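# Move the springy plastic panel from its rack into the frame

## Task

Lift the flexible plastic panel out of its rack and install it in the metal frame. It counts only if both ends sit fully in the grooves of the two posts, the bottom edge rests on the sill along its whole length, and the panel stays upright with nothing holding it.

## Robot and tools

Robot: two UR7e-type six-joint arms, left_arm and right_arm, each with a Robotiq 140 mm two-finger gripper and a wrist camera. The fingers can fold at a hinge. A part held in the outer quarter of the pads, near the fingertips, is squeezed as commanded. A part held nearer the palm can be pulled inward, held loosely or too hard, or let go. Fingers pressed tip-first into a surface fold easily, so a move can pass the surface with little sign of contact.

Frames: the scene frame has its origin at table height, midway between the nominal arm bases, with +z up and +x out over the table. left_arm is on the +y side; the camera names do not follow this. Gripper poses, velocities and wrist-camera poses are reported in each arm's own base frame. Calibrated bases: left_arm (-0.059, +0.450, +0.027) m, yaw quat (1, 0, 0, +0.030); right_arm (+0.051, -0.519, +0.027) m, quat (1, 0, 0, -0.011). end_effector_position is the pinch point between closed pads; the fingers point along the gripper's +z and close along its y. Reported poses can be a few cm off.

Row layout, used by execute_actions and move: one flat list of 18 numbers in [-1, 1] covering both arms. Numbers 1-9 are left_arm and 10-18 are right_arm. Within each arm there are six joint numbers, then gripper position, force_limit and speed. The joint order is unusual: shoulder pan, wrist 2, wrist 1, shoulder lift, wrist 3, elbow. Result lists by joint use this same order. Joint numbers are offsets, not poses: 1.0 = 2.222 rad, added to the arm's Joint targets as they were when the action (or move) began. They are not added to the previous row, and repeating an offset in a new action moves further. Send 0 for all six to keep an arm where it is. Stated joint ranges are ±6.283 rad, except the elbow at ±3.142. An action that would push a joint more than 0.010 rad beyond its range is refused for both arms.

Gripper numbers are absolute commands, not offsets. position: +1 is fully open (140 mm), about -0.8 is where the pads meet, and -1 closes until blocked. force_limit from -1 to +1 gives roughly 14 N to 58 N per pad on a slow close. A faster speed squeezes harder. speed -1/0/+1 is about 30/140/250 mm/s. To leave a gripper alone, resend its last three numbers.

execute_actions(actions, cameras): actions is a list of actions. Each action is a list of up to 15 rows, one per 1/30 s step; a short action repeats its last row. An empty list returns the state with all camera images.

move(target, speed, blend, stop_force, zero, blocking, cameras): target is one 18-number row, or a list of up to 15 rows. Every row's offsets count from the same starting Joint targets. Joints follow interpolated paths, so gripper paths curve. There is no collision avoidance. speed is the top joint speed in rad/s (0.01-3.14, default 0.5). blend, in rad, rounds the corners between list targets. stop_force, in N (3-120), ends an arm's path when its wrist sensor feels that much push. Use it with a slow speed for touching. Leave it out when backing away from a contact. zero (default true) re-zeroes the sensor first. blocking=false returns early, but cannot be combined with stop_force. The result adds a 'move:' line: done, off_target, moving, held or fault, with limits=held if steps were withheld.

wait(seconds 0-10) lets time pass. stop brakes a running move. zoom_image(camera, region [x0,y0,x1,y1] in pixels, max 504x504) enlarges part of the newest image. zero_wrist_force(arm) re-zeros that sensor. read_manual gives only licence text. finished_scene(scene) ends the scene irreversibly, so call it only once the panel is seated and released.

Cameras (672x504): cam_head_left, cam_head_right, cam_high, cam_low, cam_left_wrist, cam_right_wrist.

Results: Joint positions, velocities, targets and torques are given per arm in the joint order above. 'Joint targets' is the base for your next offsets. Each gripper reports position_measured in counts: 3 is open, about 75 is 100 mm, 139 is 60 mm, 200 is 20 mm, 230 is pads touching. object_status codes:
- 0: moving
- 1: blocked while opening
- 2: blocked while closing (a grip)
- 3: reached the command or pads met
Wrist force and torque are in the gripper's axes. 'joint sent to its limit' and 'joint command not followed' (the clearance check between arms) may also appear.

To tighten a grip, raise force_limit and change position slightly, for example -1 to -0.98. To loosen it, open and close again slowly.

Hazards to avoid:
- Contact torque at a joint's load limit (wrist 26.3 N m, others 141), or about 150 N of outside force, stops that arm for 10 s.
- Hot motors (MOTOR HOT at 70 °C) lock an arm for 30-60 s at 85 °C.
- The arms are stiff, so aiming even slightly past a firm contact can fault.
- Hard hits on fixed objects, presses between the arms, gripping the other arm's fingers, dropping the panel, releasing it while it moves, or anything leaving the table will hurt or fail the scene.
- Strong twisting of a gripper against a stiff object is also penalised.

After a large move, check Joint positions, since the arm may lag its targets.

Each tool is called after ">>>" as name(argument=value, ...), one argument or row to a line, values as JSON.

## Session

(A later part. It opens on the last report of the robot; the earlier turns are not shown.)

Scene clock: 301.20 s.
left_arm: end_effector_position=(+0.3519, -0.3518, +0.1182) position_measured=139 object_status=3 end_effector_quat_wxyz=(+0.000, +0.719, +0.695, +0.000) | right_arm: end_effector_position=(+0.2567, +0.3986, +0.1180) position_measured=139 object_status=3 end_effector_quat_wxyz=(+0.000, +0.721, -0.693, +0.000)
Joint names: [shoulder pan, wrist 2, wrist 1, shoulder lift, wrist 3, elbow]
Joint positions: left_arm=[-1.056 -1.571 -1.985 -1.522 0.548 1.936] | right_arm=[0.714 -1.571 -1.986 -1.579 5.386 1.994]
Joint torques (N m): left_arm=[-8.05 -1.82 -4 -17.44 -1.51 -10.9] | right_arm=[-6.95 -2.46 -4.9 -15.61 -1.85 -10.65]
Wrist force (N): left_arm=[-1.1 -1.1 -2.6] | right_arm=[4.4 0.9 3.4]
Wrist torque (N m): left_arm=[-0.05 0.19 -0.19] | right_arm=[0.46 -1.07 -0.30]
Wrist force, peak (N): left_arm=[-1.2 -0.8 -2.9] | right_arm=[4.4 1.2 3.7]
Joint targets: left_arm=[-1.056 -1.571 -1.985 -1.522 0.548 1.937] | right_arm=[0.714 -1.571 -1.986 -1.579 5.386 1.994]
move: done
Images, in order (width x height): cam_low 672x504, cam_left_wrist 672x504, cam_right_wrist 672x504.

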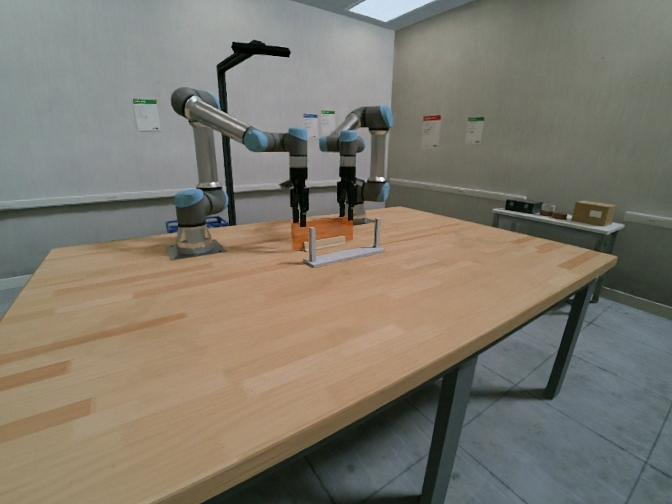

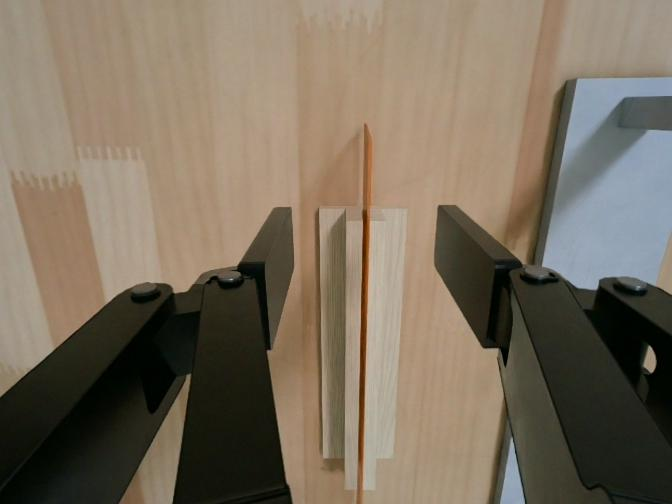

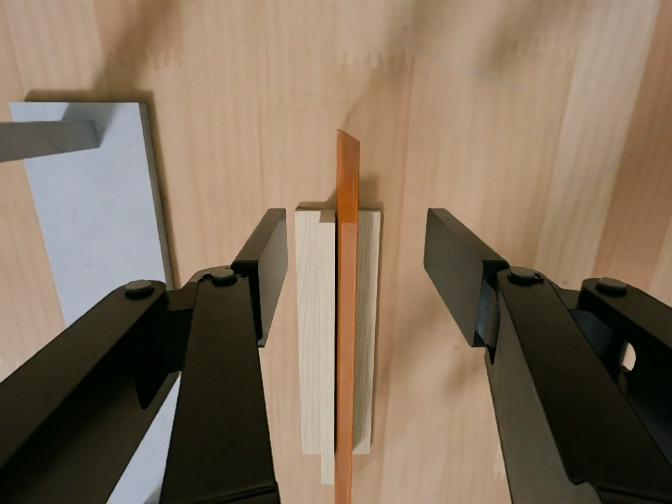

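>>> move(
  target=[0, 0, -0.00613, 0.00228, 0, 0.00385, -0.08, 1.0, 0.0, 0, 0, -0.00378, 0.00141, 0, 0.00237, -0.08, 1.0, 0.0],
  speed=0.1,
)

>>> execute_actions(
  actions=[
    [[0,0,0,0,0,0,-1.0,1.0,-1.0,0,0,0,0,0,0,-1.0,1.0,-1.0]],
  ],
  cameras=["cam_left_wrist", "cam_right_wrist", "cam_low"],
)

>>> zoom_image(
  camera="cam_low",
  region=[270, 140, 420, 290],
)

>>> zoom_image(
  camera="cam_left_wrist",
  region=[240, 60, 500, 320],
)

>>> zoom_image(
  camera="cam_right_wrist",
  region=[220, 60, 480, 320],
)

Scene clock: 316.77 s.
left_arm: end_effector_position=(+0.3519, -0.3517, +0.1132) position_measured=139 object_status=3 end_effector_quat_wxyz=(+0.000, +0.719, +0.695, +0.000) | right_arm: end_effector_position=(+0.2567, +0.3986, +0.1150) position_measured=139 object_status=3 end_effector_quat_wxyz=(+0.000, +0.721, -0.693, +0.000)
Joint names: [shoulder pan, wrist 2, wrist 1, shoulder lift, wrist 3, elbow]
Joint positions: left_arm=[-1.056 -1.571 -1.999 -1.517 0.548 1.945] | right_arm=[0.714 -1.571 -1.994 -1.576 5.386 2]
Joint torques (N m): left_arm=[-8.03 -1.71 -3.8 -16.33 -1.53 -11.79] | right_arm=[-7.43 -2.44 -5.11 -16.09 -1.81 -11.48]
Wrist force (N): left_arm=[-1.1 -0.9 -2.5] | right_arm=[4.4 1.0 3.3]
Wrist torque (N m): left_arm=[-0.01 0.19 -0.19] | right_arm=[0.46 -1.08 -0.30]
Wrist force, peak (N): left_arm=[-1.6 -0.9 -2.7] | right_arm=[4.4 1.0 3.8]
Joint targets: left_arm=[-1.056 -1.571 -1.999 -1.517 0.548 1.945] | right_arm=[0.714 -1.571 -1.995 -1.576 5.386 2.000]
move: done

Scene clock: 319.37 s.
left_arm: end_effector_position=(+0.3519, -0.3518, +0.1131) position_measured=232 object_status=0 end_effector_quat_wxyz=(+0.000, +0.719, +0.695, +0.000) | right_arm: end_effector_position=(+0.2567, +0.3986, +0.1149) position_measured=232 object_status=0 end_effector_quat_wxyz=(+0.000, +0.721, -0.693, +0.000)
Joint names: [shoulder pan, wrist 2, wrist 1, shoulder lift, wrist 3, elbow]
Joint positions: left_arm=[-1.056 -1.571 -1.999 -1.517 0.548 1.945] | right_arm=[0.714 -1.571 -1.995 -1.576 5.386 2]
Joint torques (N m): left_arm=[-7.55 -1.62 -2.63 -16.38 -1.53 -11.23] | right_arm=[-7.43 -1.04 -2.7 -16.24 -1.7 -12.02]
Wrist force (N): left_arm=[-0.7 -1.1 -4.4] | right_arm=[4.7 0.7 1.6]
Wrist torque (N m): left_arm=[-0.05 0.19 -0.18] | right_arm=[0.46 -1.08 -0.28]
Wrist force, peak (N): left_arm=[-0.7 -1.1 -4.4] | right_arm=[4.5 1.2 3.6]
Joint targets: left_arm=[-1.056 -1.571 -1.999 -1.517 0.548 1.945] | right_arm=[0.714 -1.571 -1.995 -1.576 5.386 2.000]
Step readings (joint positions of left_arm | right_arm):
0: [-1.056 -1.571 -1.999 -1.517 0.548 1.945] | [0.714 -1.571 -1.994 -1.576 5.386 2.000]
1: [-1.056 -1.571 -1.999 -1.517 0.548 1.945] | [0.714 -1.571 -1.994 -1.576 5.386 2.000]
2: [-1.056 -1.571 -1.999 -1.517 0.548 1.945] | [0.714 -1.571 -1.994 -1.576 5.386 2.000]
4: [-1.056 -1.571 -1.999 -1.517 0.548 1.945] | [0.714 -1.571 -1.995 -1.576 5.386 2.000]
8: [-1.056 -1.571 -1.999 -1.517 0.548 1.945] | [0.714 -1.571 -1.995 -1.576 5.386 2.000]
15: [-1.056 -1.571 -1.999 -1.517 0.548 1.945] | [0.714 -1.571 -1.995 -1.576 5.386 2.000]
Images, in order (width x height): cam_low 672x504, cam_left_wrist 672x504, cam_right_wrist 672x504.

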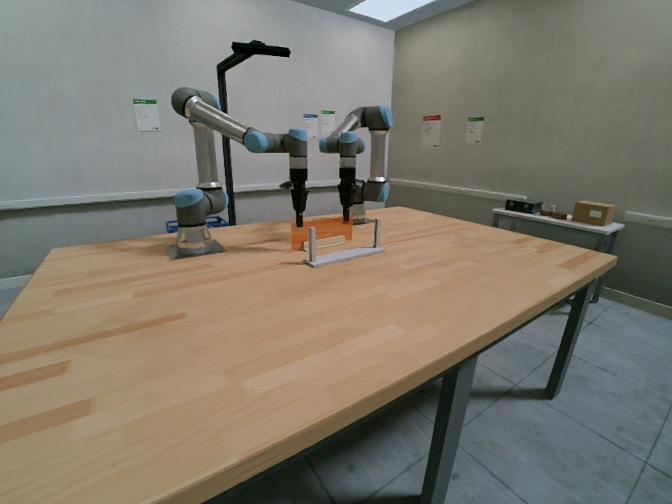

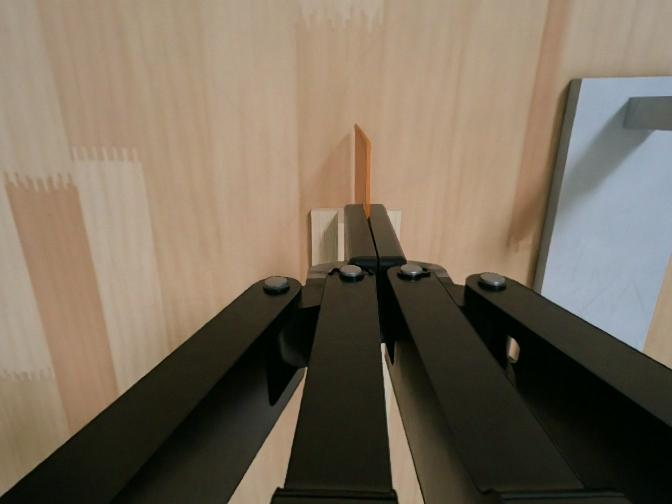

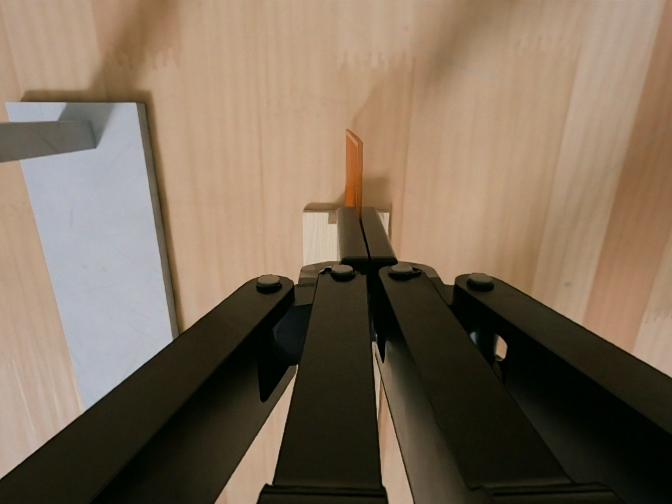

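Scaled by 3.360 from the camera's 672x504 image, which has a finer 960x720 frame.

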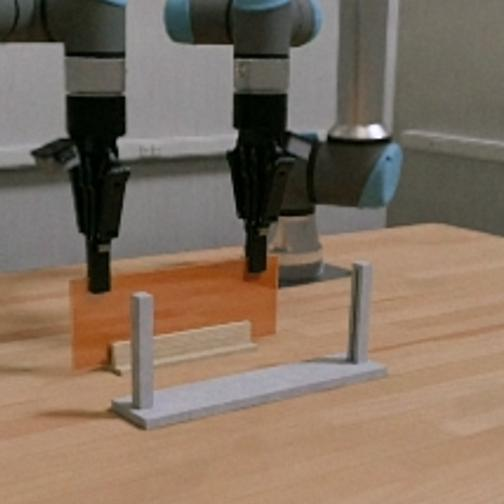

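Scaled by 1.938 from the camera's 672x504 image, which has a finer 960x720 frame.

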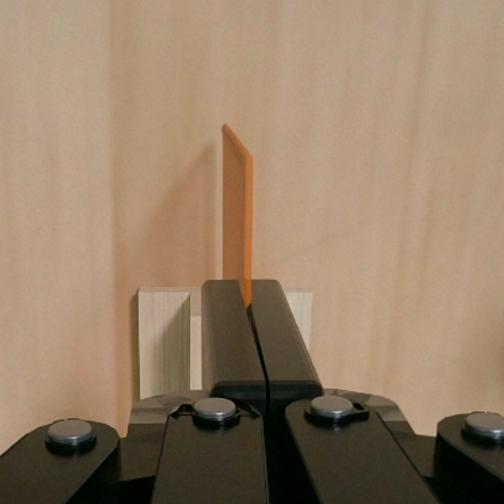

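Scaled by 1.938 from the camera's 672x504 image, which has a finer 960x720 frame.

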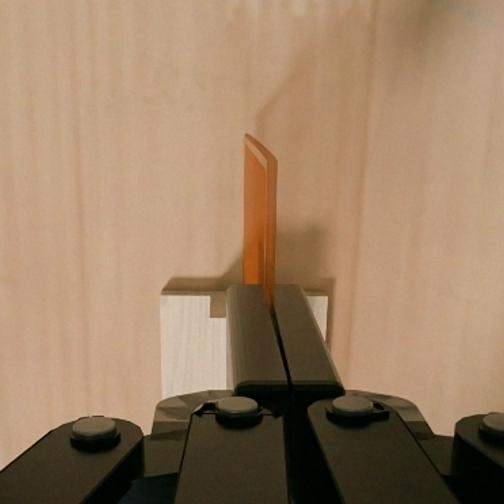

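>>> wait(
  seconds=0.3,
  cameras=[],
)

Scene clock: 322.87 s.
left_arm: end_effector_position=(+0.3519, -0.3517, +0.1131) position_measured=232 object_status=3 end_effector_quat_wxyz=(+0.000, +0.719, +0.695, +0.000) | right_arm: end_effector_position=(+0.2567, +0.3986, +0.1149) position_measured=232 object_status=3 end_effector_quat_wxyz=(+0.000, +0.721, -0.693, +0.000)
Joint names: [shoulder pan, wrist 2, wrist 1, shoulder lift, wrist 3, elbow]
Joint positions: left_arm=[-1.056 -1.571 -1.999 -1.517 0.548 1.945] | right_arm=[0.714 -1.571 -1.995 -1.576 5.386 2]
Joint torques (N m): left_arm=[-7.59 -1.41 -1.55 -16.72 -1.51 -12.1] | right_arm=[-7.5 1.98 -1.91 -16.92 -1.72 -12.22]
Wrist force (N): left_arm=[-0.7 -1.0 -4.2] | right_arm=[4.5 0.8 1.7]
Wrist torque (N m): left_arm=[-0.04 0.18 -0.19] | right_arm=[0.49 -1.03 -0.28]
Wrist force, peak (N): left_arm=[-0.6 -0.7 -4.8] | right_arm=[5.0 0.9 1.9]
Joint targets: left_arm=[-1.056 -1.571 -1.999 -1.517 0.548 1.945] | right_arm=[0.714 -1.571 -1.995 -1.576 5.386 2.000]
Tool commands: left_gripper/position=-1.0 left_gripper/force_limit=+1.0 left_gripper/speed=-1.0 right_gripper/position=-1.0 right_gripper/force_limit=+1.0 right_gripper/speed=-1.0
wait: 0.30 s; at rest from the start
No camera images: "cameras" was empty.

>>> move(
  target=[
    [0,0,0.03658,-0.01273,0,-0.02385,-1.0,1.0,-1.0, 0,0,0.0374,-0.01288,0,-0.02452,-1.0,1.0,-1.0],
    [0,0,0.07255,-0.02275,0,-0.0498,-1.0,1.0,-1.0, 0,0,0.07396,-0.02287,0,-0.05108,-1.0,1.0,-1.0],
  ],
  speed=0.12,
  blend=[0.03, 0],
  cameras=["cam_left_wrist", "cam_right_wrist", "cam_low", "cam_head_left"],
)

>>> zoom_image(
  camera="cam_low",
  region=[270, 140, 420, 290],
)

>>> zoom_image(
  camera="cam_left_wrist",
  region=[300, 60, 460, 220],
)

>>> zoom_image(
  camera="cam_right_wrist",
  region=[270, 60, 430, 220],
)

Scene clock: 341.73 s.
left_arm: end_effector_position=(+0.3519, -0.3518, +0.1729) position_measured=232 object_status=3 end_effector_quat_wxyz=(+0.000, +0.719, +0.695, +0.000) | right_arm: end_effector_position=(+0.2567, +0.3986, +0.1747) position_measured=232 object_status=3 end_effector_quat_wxyz=(+0.000, +0.721, -0.693, +0.000)
Joint names: [shoulder pan, wrist 2, wrist 1, shoulder lift, wrist 3, elbow]
Joint positions: left_arm=[-1.056 -1.571 -1.838 -1.568 0.548 1.835] | right_arm=[0.714 -1.571 -1.831 -1.626 5.386 1.887]
Joint torques (N m): left_arm=[-4.53 -1.16 -1.35 -39.54 -1.57 -36.74] | right_arm=[-7.17 -1.24 -1.65 -28.05 -1.69 -40.88]
Wrist force (N): left_arm=[-1.2 -0.9 -2.1] | right_arm=[4.2 0.8 3.8]
Wrist torque (N m): left_arm=[0.02 0.22 -0.16] | right_arm=[0.47 -1.00 -0.29]
Wrist force, peak (N): left_arm=[-0.9 -0.9 -4.7] | right_arm=[6.2 1.0 4.0]
Joint targets: left_arm=[-1.056 -1.571 -1.838 -1.568 0.548 1.834] | right_arm=[0.714 -1.571 -1.830 -1.626 5.386 1.886]
move: done
Images, in order (width x height): cam_head_left 672x504, cam_low 672x504, cam_left_wrist 672x504, cam_right_wrist 672x504.

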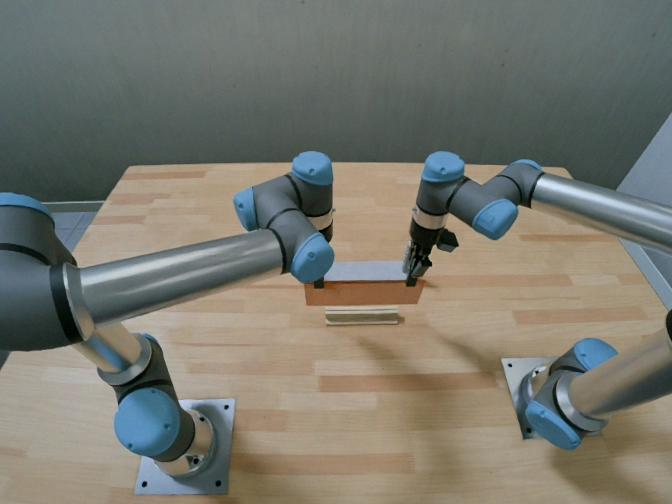

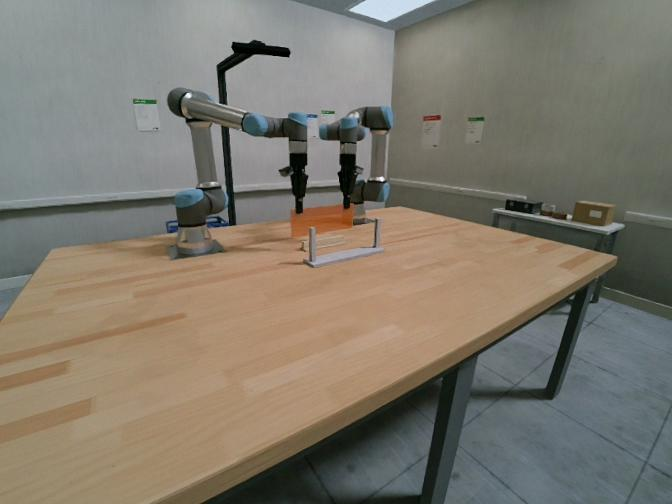

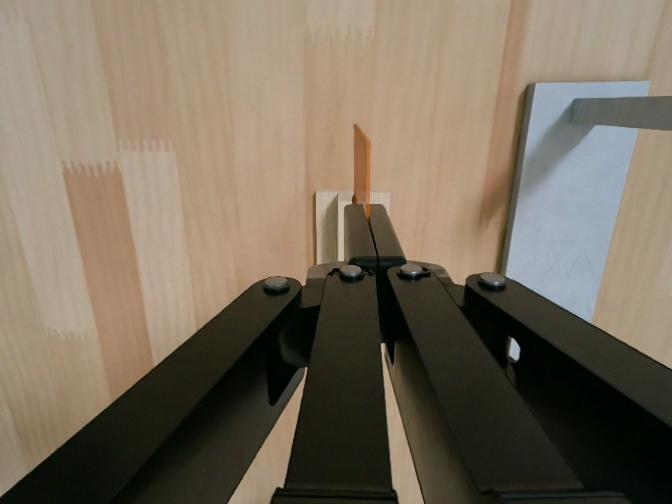

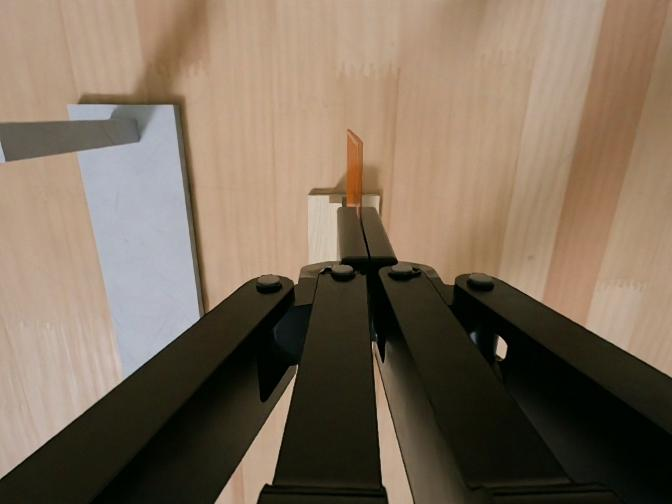

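Scaled by 3.360 from the camera's 672x504 image, which has a finer 960x720 frame.

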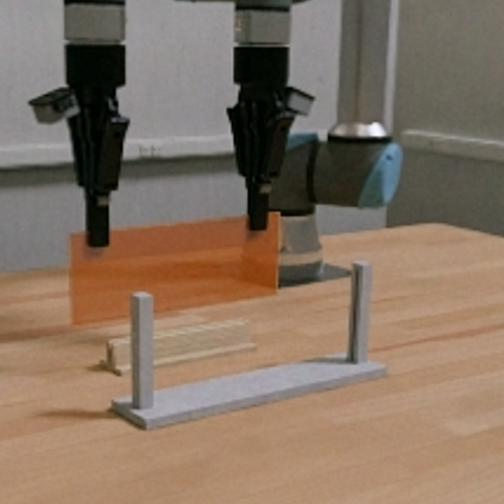

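Scaled by 3.150 from the camera's 672x504 image, which has a finer 960x720 frame.

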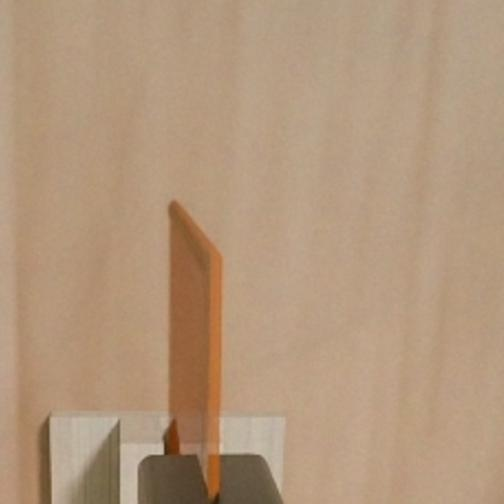

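Scaled by 3.150 from the camera's 672x504 image, which has a finer 960x720 frame.

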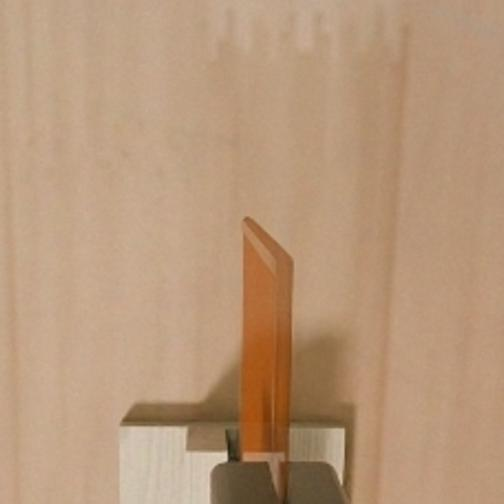

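>>> move(
  target=[-0.00063,0,0,0.00098,0.08938,-0.00098,-1.0,1.0,-1.0, 0.001,0,-0.00007,0.00119,-0.08901,-0.00112,-1.0,1.0,-1.0],
  speed=0.15,
  cameras=["cam_left_wrist", "cam_right_wrist", "cam_high"],
)

>>> zoom_image(
  camera="cam_high",
  region=[320, 120, 500, 360],
)

>>> zoom_image(
  camera="cam_left_wrist",
  region=[300, 60, 460, 220],
)

>>> zoom_image(
  camera="cam_right_wrist",
  region=[270, 60, 430, 220],
)

Scene clock: 371.73 s.
left_arm: end_effector_position=(+0.3519, -0.3531, +0.1730) position_measured=232 object_status=3 end_effector_quat_wxyz=(+0.000, +0.785, +0.620, +0.000) | right_arm: end_effector_position=(+0.2567, +0.3998, +0.1749) position_measured=232 object_status=3 end_effector_quat_wxyz=(+0.000, +0.787, -0.617, +0.000)
Joint names: [shoulder pan, wrist 2, wrist 1, shoulder lift, wrist 3, elbow]
Joint positions: left_arm=[-1.058 -1.571 -1.838 -1.566 0.746 1.832] | right_arm=[0.716 -1.571 -1.83 -1.624 5.189 1.884]
Joint torques (N m): left_arm=[-9.12 -0.99 -3.71 -15.82 1.59 -38.22] | right_arm=[12.52 -0.15 -5.66 -15.03 -2.1 -40.06]
Wrist force (N): left_arm=[2.1 -1.5 -2.2] | right_arm=[6.8 1.3 3.7]
Wrist torque (N m): left_arm=[-0.03 0.22 -0.34] | right_arm=[0.44 -0.87 -0.06]
Wrist force, peak (N): left_arm=[3.1 -1.3 -2.3] | right_arm=[7.6 1.2 4.0]
Joint targets: left_arm=[-1.058 -1.571 -1.838 -1.566 0.747 1.832] | right_arm=[0.716 -1.571 -1.830 -1.624 5.188 1.884]
move: done
Images, in order (width x height): cam_high 672x504, cam_left_wrist 672x504, cam_right_wrist 672x504.

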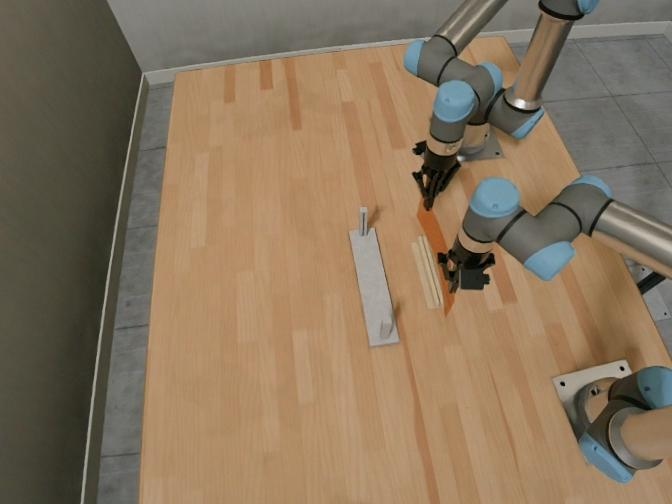

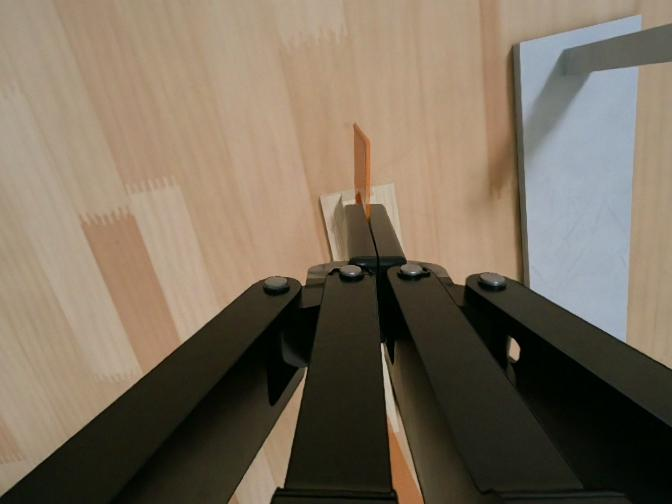

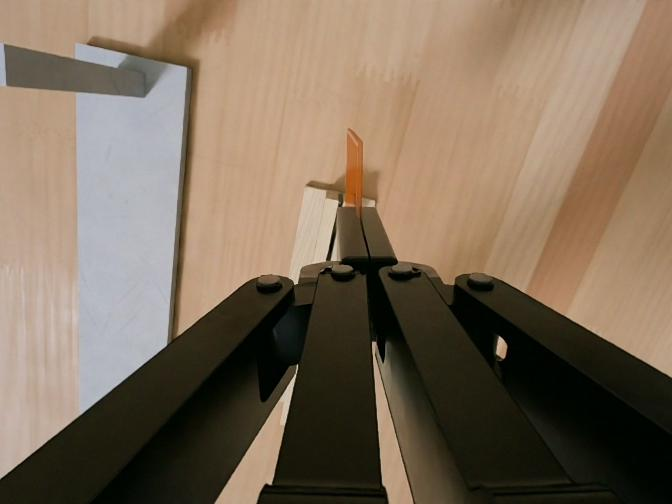

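Scaled by 2.100 from the camera's 672x504 image, which has a finer 960x720 frame.

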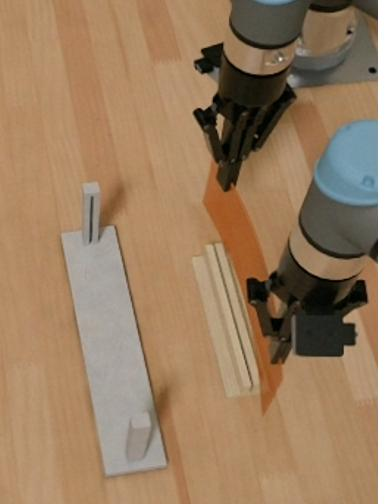

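Scaled by 3.150 from the camera's 672x504 image, which has a finer 960x720 frame.

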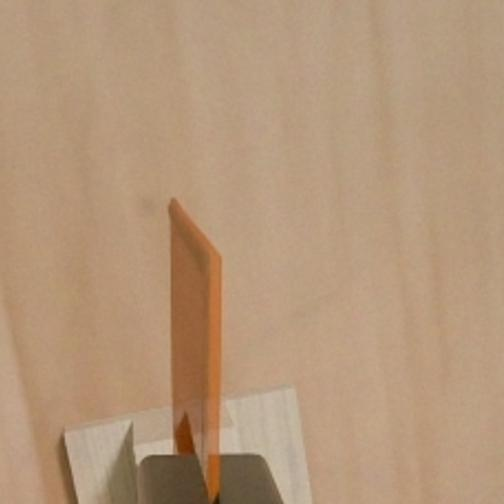

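Scaled by 3.150 from the camera's 672x504 image, which has a finer 960x720 frame.

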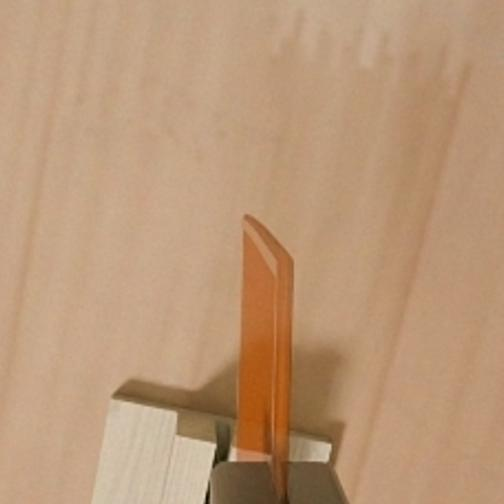

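>>> move(
  target=[-0.00203,0,0.00001,0.00311,0.11048,-0.00312,-1.0,1.0,-1.0, 0.00321,0,-0.00024,0.00381,-0.1093,-0.00357,-1.0,1.0,-1.0],
  speed=0.2,
  cameras=["cam_left_wrist", "cam_right_wrist", "cam_high"],
)

>>> zoom_image(
  camera="cam_high",
  region=[320, 120, 500, 360],
)

>>> zoom_image(
  camera="cam_left_wrist",
  region=[300, 60, 460, 220],
)

>>> zoom_image(
  camera="cam_right_wrist",
  region=[270, 60, 430, 220],
)

Scene clock: 383.43 s.
left_arm: end_effector_position=(+0.3517, -0.3572, +0.1730) position_measured=232 object_status=3 end_effector_quat_wxyz=(+0.000, +0.856, +0.517, +0.000) | right_arm: end_effector_position=(+0.2565, +0.4040, +0.1749) position_measured=232 object_status=3 end_effector_quat_wxyz=(+0.000, +0.857, -0.515, +0.000)
Joint names: [shoulder pan, wrist 2, wrist 1, shoulder lift, wrist 3, elbow]
Joint positions: left_arm=[-1.062 -1.571 -1.838 -1.559 0.992 1.825] | right_arm=[0.723 -1.571 -1.831 -1.615 4.946 1.876]
Joint torques (N m): left_arm=[-9.74 -0.62 -2.84 -15.59 1.39 -38.2] | right_arm=[13.39 2.62 -6.19 -15.39 -1.86 -40.38]
Wrist force (N): left_arm=[3.3 -2.4 -1.8] | right_arm=[8.1 2.5 4.2]
Wrist torque (N m): left_arm=[0.13 0.28 -0.43] | right_arm=[0.32 -0.80 0.02]
Wrist force, peak (N): left_arm=[5.6 -2.8 -1.9] | right_arm=[9.4 2.4 4.2]
Joint targets: left_arm=[-1.062 -1.571 -1.838 -1.559 0.992 1.825] | right_arm=[0.723 -1.571 -1.831 -1.615 4.946 1.876]
move: done
Images, in order (width x height): cam_high 672x504, cam_left_wrist 672x504, cam_right_wrist 672x504.

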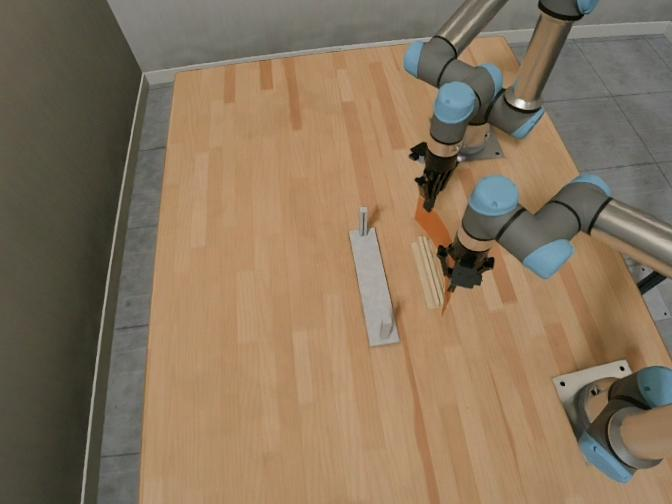

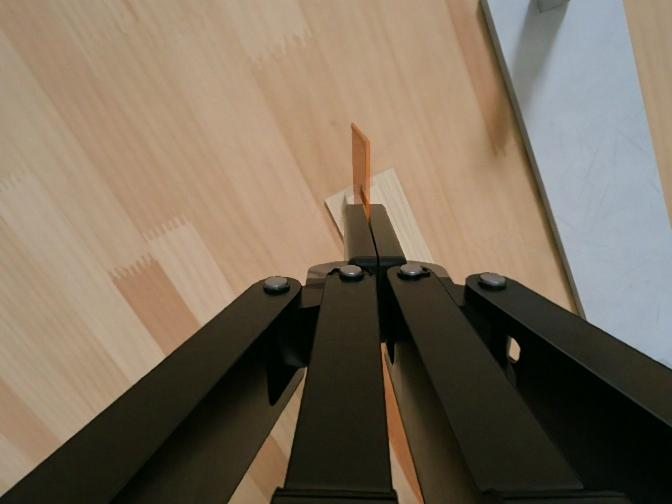

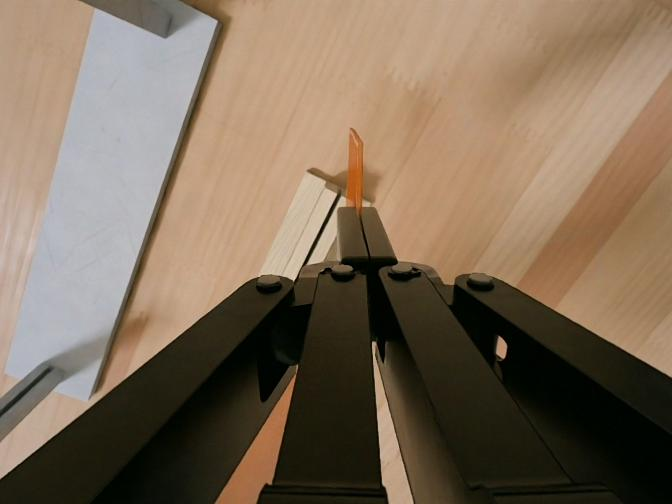

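Scaled by 2.100 from the camera's 672x504 image, which has a finer 960x720 frame.

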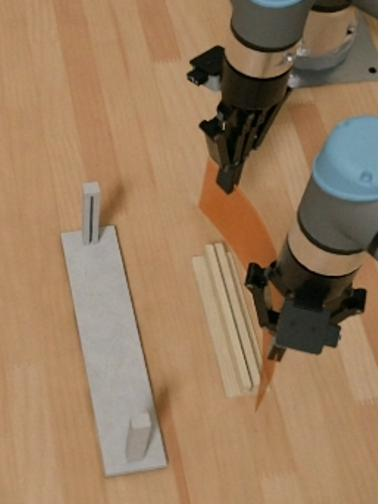

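Scaled by 3.150 from the camera's 672x504 image, which has a finer 960x720 frame.

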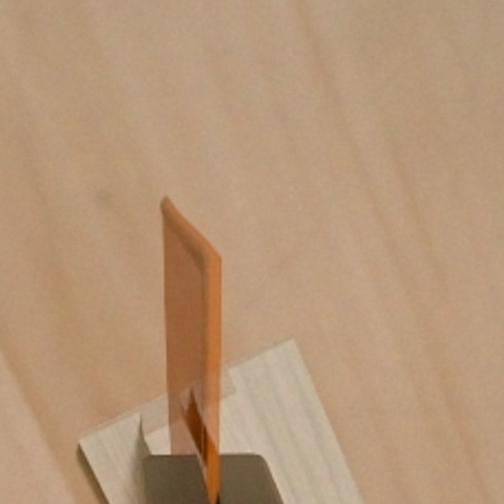

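Scaled by 3.150 from the camera's 672x504 image, which has a finer 960x720 frame.

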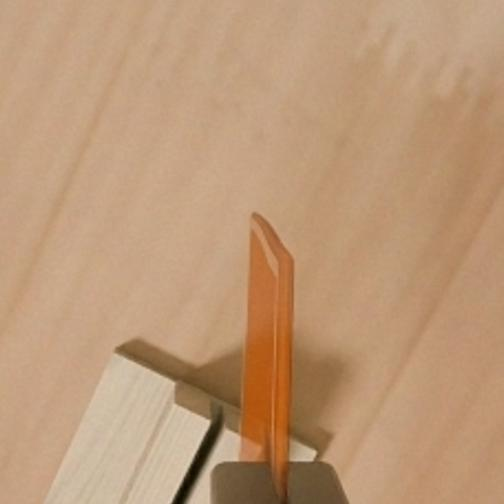

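>>> move(
  target=[
    [0.04548,0,0.00363,0.04738,0.04561,-0.05047,-1.0,1.0,-1.0, -0.03185,0,0.00003,0.04235,-0.03225,-0.04274,-1.0,1.0,-1.0],
    [0.08461,0,0.01305,0.09666,0.08475,-0.10917,-1.0,1.0,-1.0, -0.05826,0,0.00516,0.08795,-0.05867,-0.09347,-1.0,1.0,-1.0],
  ],
  speed=0.15,
  blend=[0.04, 0],
  cameras=["cam_left_wrist", "cam_right_wrist", "cam_high", "cam_low"],
)

>>> zoom_image(
  camera="cam_left_wrist",
  region=[340, 0, 672, 240],
)

>>> zoom_image(
  camera="cam_right_wrist",
  region=[40, 0, 400, 240],
)

>>> zoom_image(
  camera="cam_high",
  region=[320, 120, 500, 360],
)

>>> zoom_image(
  camera="cam_low",
  region=[270, 140, 420, 290],
)

Scene clock: 425.27 s.
left_arm: end_effector_position=(+0.4716, -0.3564, +0.1726) position_measured=232 object_status=3 end_effector_quat_wxyz=(+0.000, +0.856, +0.517, +0.000) | right_arm: end_effector_position=(+0.3762, +0.4147, +0.1752) position_measured=232 object_status=3 end_effector_quat_wxyz=(+0.000, +0.858, -0.514, +0.000)
Joint names: [shoulder pan, wrist 2, wrist 1, shoulder lift, wrist 3, elbow]
Joint positions: left_arm=[-0.874 -1.571 -1.809 -1.344 1.18 1.583] | right_arm=[0.594 -1.571 -1.82 -1.42 4.815 1.668]
Joint torques (N m): left_arm=[8.33 -0.31 -2.24 -26.36 1.67 -39.35] | right_arm=[-7.19 2.64 -2.56 -25.32 -2.13 -41.03]
Wrist force (N): left_arm=[3.9 -3.1 -2.3] | right_arm=[8.3 2.6 4.6]
Wrist torque (N m): left_arm=[-0.04 0.13 -0.45] | right_arm=[0.31 -0.72 0.02]
Wrist force, peak (N): left_arm=[7.7 -4.2 -2.2] | right_arm=[10.9 4.0 4.5]
Joint targets: left_arm=[-0.874 -1.571 -1.809 -1.344 1.181 1.583] | right_arm=[0.594 -1.571 -1.820 -1.420 4.815 1.668]
move: done
Images, in order (width x height): cam_high 672x504, cam_low 672x504, cam_left_wrist 672x504, cam_right_wrist 672x504.

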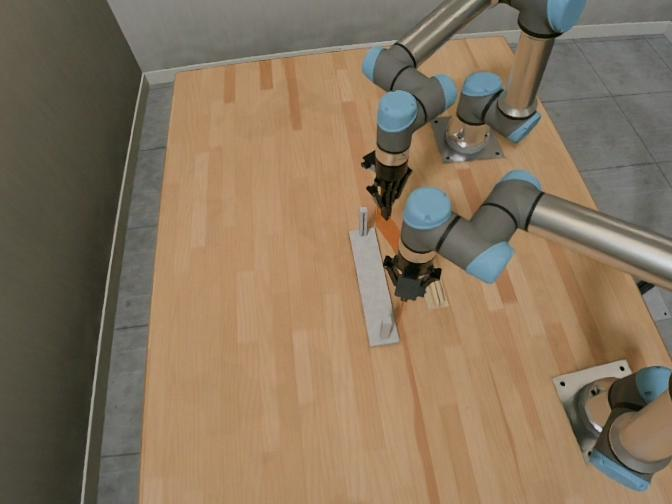

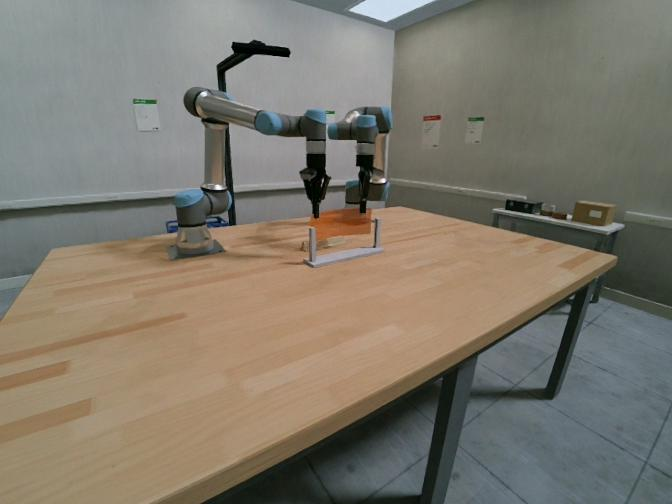

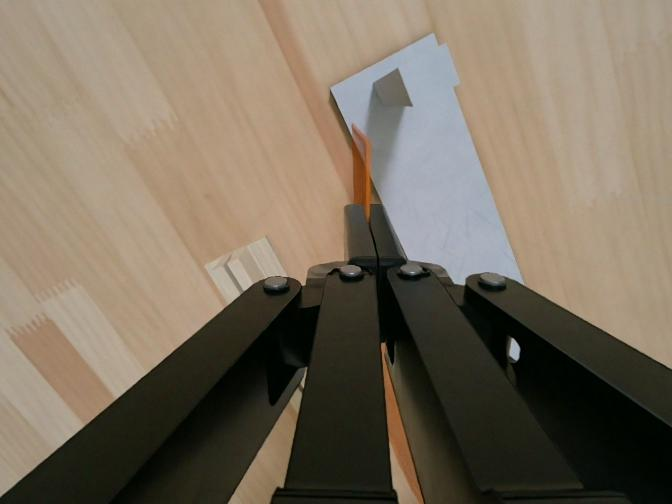

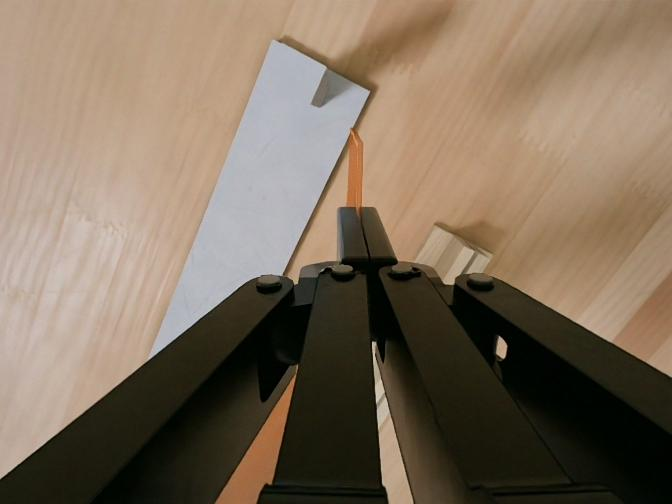

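Scaled by 1.518 from the camera's 672x504 image, which has a finer 960x720 frame.

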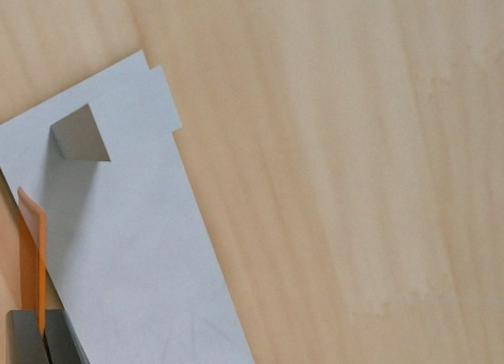

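Scaled by 1.400 from the camera's 672x504 image, which has a finer 960x720 frame.

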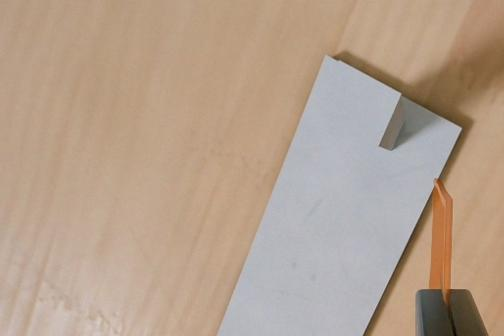

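Scaled by 2.100 from the camera's 672x504 image, which has a finer 960x720 frame.

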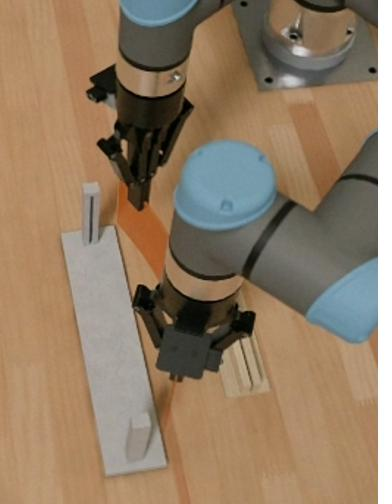

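Scaled by 3.360 from the camera's 672x504 image, which has a finer 960x720 frame.

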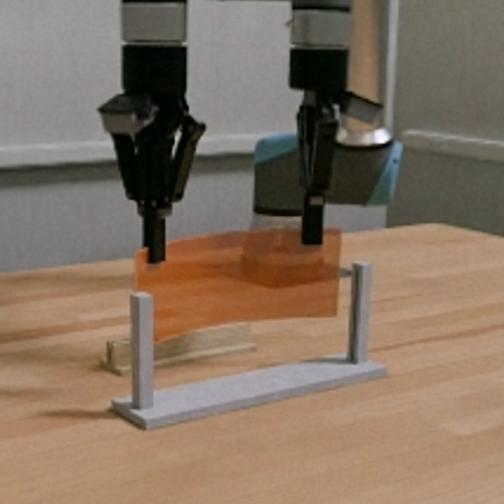

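>>> zoom_image(
  camera="cam_right_wrist",
  region=[250, 20, 390, 160],
)

>>> zoom_image(
  camera="cam_left_wrist",
  region=[330, 20, 490, 180],
)

Scaled by 3.600 from the camera's 672x504 image, which has a finer 960x720 frame.

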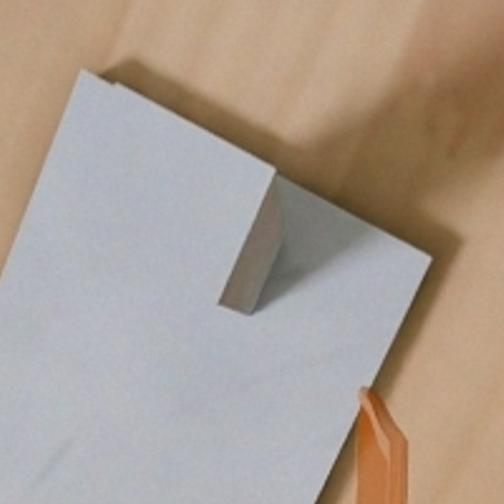

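Scaled by 3.150 from the camera's 672x504 image, which has a finer 960x720 frame.

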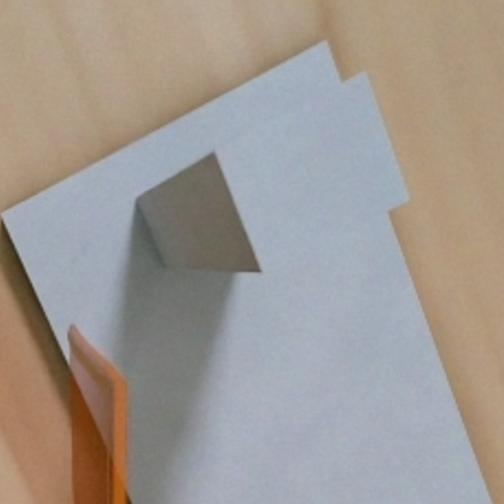

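>>> move(
  target=[-0.00131,0,-0.05026,0.01526,0.02088,0.03464,-1.0,1.0,-1.0, -0.00027,0,-0.05193,0.01482,-0.02229,0.03765,-1.0,1.0,-1.0],
  speed=0.1,
  cameras=["cam_left_wrist", "cam_right_wrist", "cam_low", "cam_head_right"],
)

>>> zoom_image(
  camera="cam_left_wrist",
  region=[330, 0, 530, 200],
)

>>> zoom_image(
  camera="cam_right_wrist",
  region=[200, 0, 400, 200],
)

>>> zoom_image(
  camera="cam_low",
  region=[280, 180, 400, 280],
)

>>> zoom_image(
  camera="cam_head_right",
  region=[260, 180, 460, 330],
)

Scene clock: 465.90 s.
left_arm: end_effector_position=(+0.4718, -0.3590, +0.1277) position_measured=232 object_status=3 end_effector_quat_wxyz=(+0.000, +0.868, +0.496, +0.000) | right_arm: end_effector_position=(+0.3763, +0.4142, +0.1293) position_measured=232 object_status=3 end_effector_quat_wxyz=(+0.000, +0.870, -0.493, +0.000)
Joint names: [shoulder pan, wrist 2, wrist 1, shoulder lift, wrist 3, elbow]
Joint positions: left_arm=[-0.877 -1.571 -1.92 -1.31 1.227 1.66] | right_arm=[0.593 -1.571 -1.935 -1.387 4.766 1.752]
Joint torques (N m): left_arm=[-10.45 0.04 -4.71 -26.72 1.61 -14.24] | right_arm=[-8.29 2.6 -5.38 -24.58 -2.31 -14.32]
Wrist force (N): left_arm=[3.4 -3.4 -1.7] | right_arm=[7.9 2.8 3.7]
Wrist torque (N m): left_arm=[-0.08 0.22 -0.49] | right_arm=[0.35 -0.83 0.03]
Wrist force, peak (N): left_arm=[5.1 -3.8 -2.5] | right_arm=[9.2 3.1 4.4]
Joint targets: left_arm=[-0.877 -1.571 -1.920 -1.310 1.227 1.660] | right_arm=[0.593 -1.571 -1.935 -1.387 4.766 1.752]
move: done
Images, in order (width x height): cam_head_right 672x504, cam_low 672x504, cam_left_wrist 672x504, cam_right_wrist 672x504.

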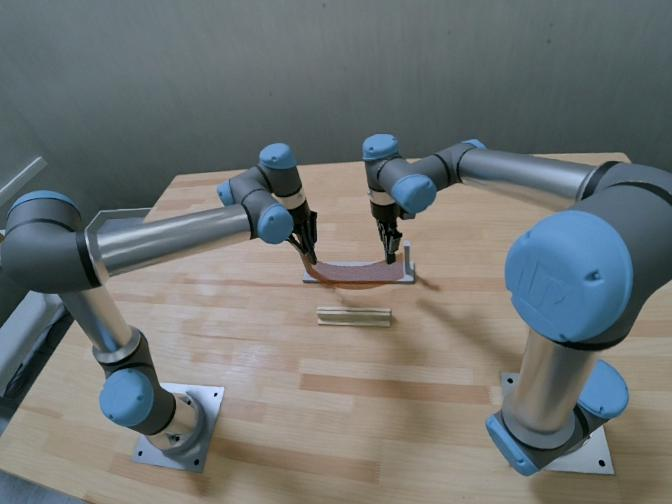

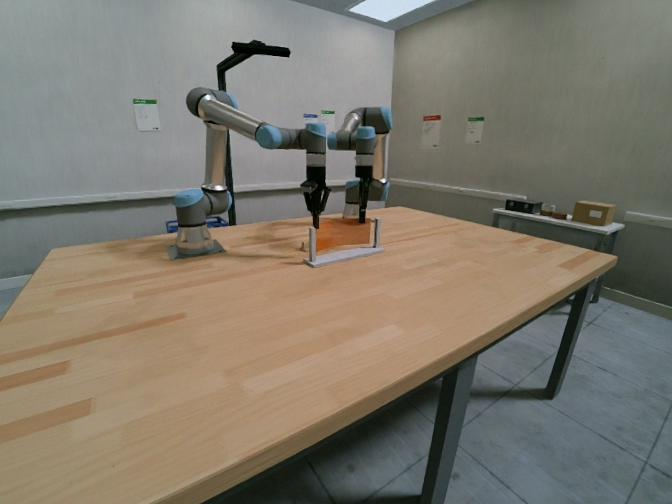

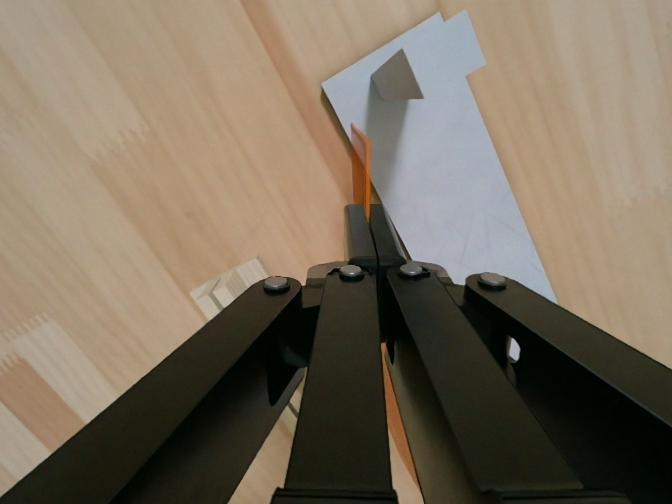

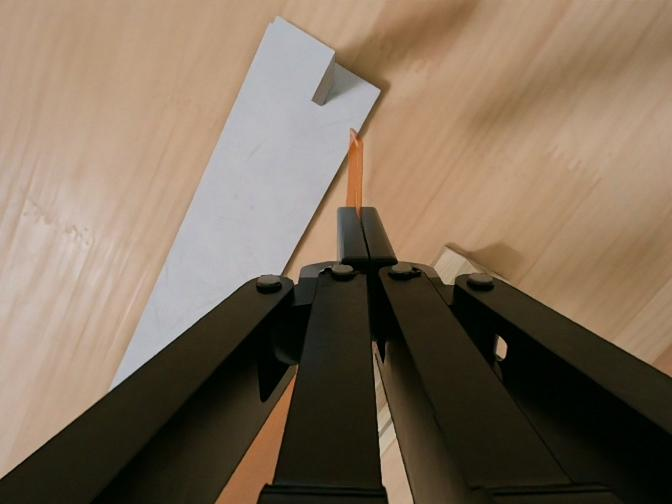

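Scaled by 2.520 from the camera's 672x504 image, which has a finer 960x720 frame.

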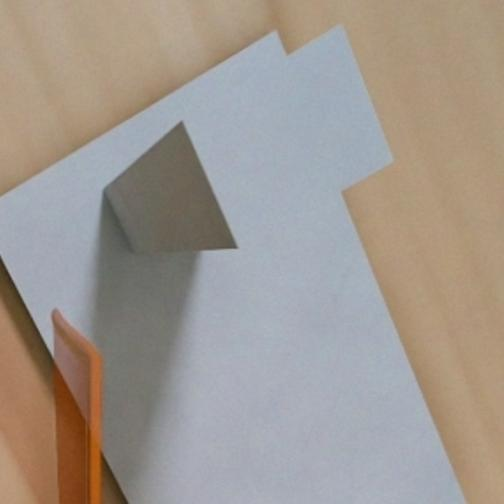

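Scaled by 2.520 from the camera's 672x504 image, which has a finer 960x720 frame.

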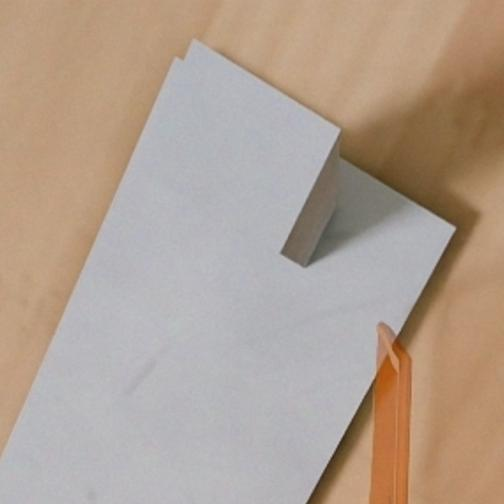

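Scaled by 4.200 from the camera's 672x504 image, which has a finer 960x720 frame.

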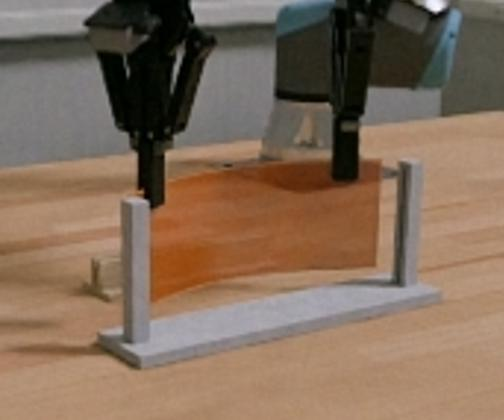

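Scaled by 2.520 from the camera's 672x504 image, which has a finer 960x720 frame.

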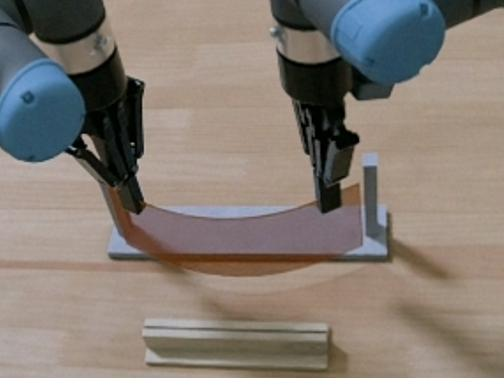

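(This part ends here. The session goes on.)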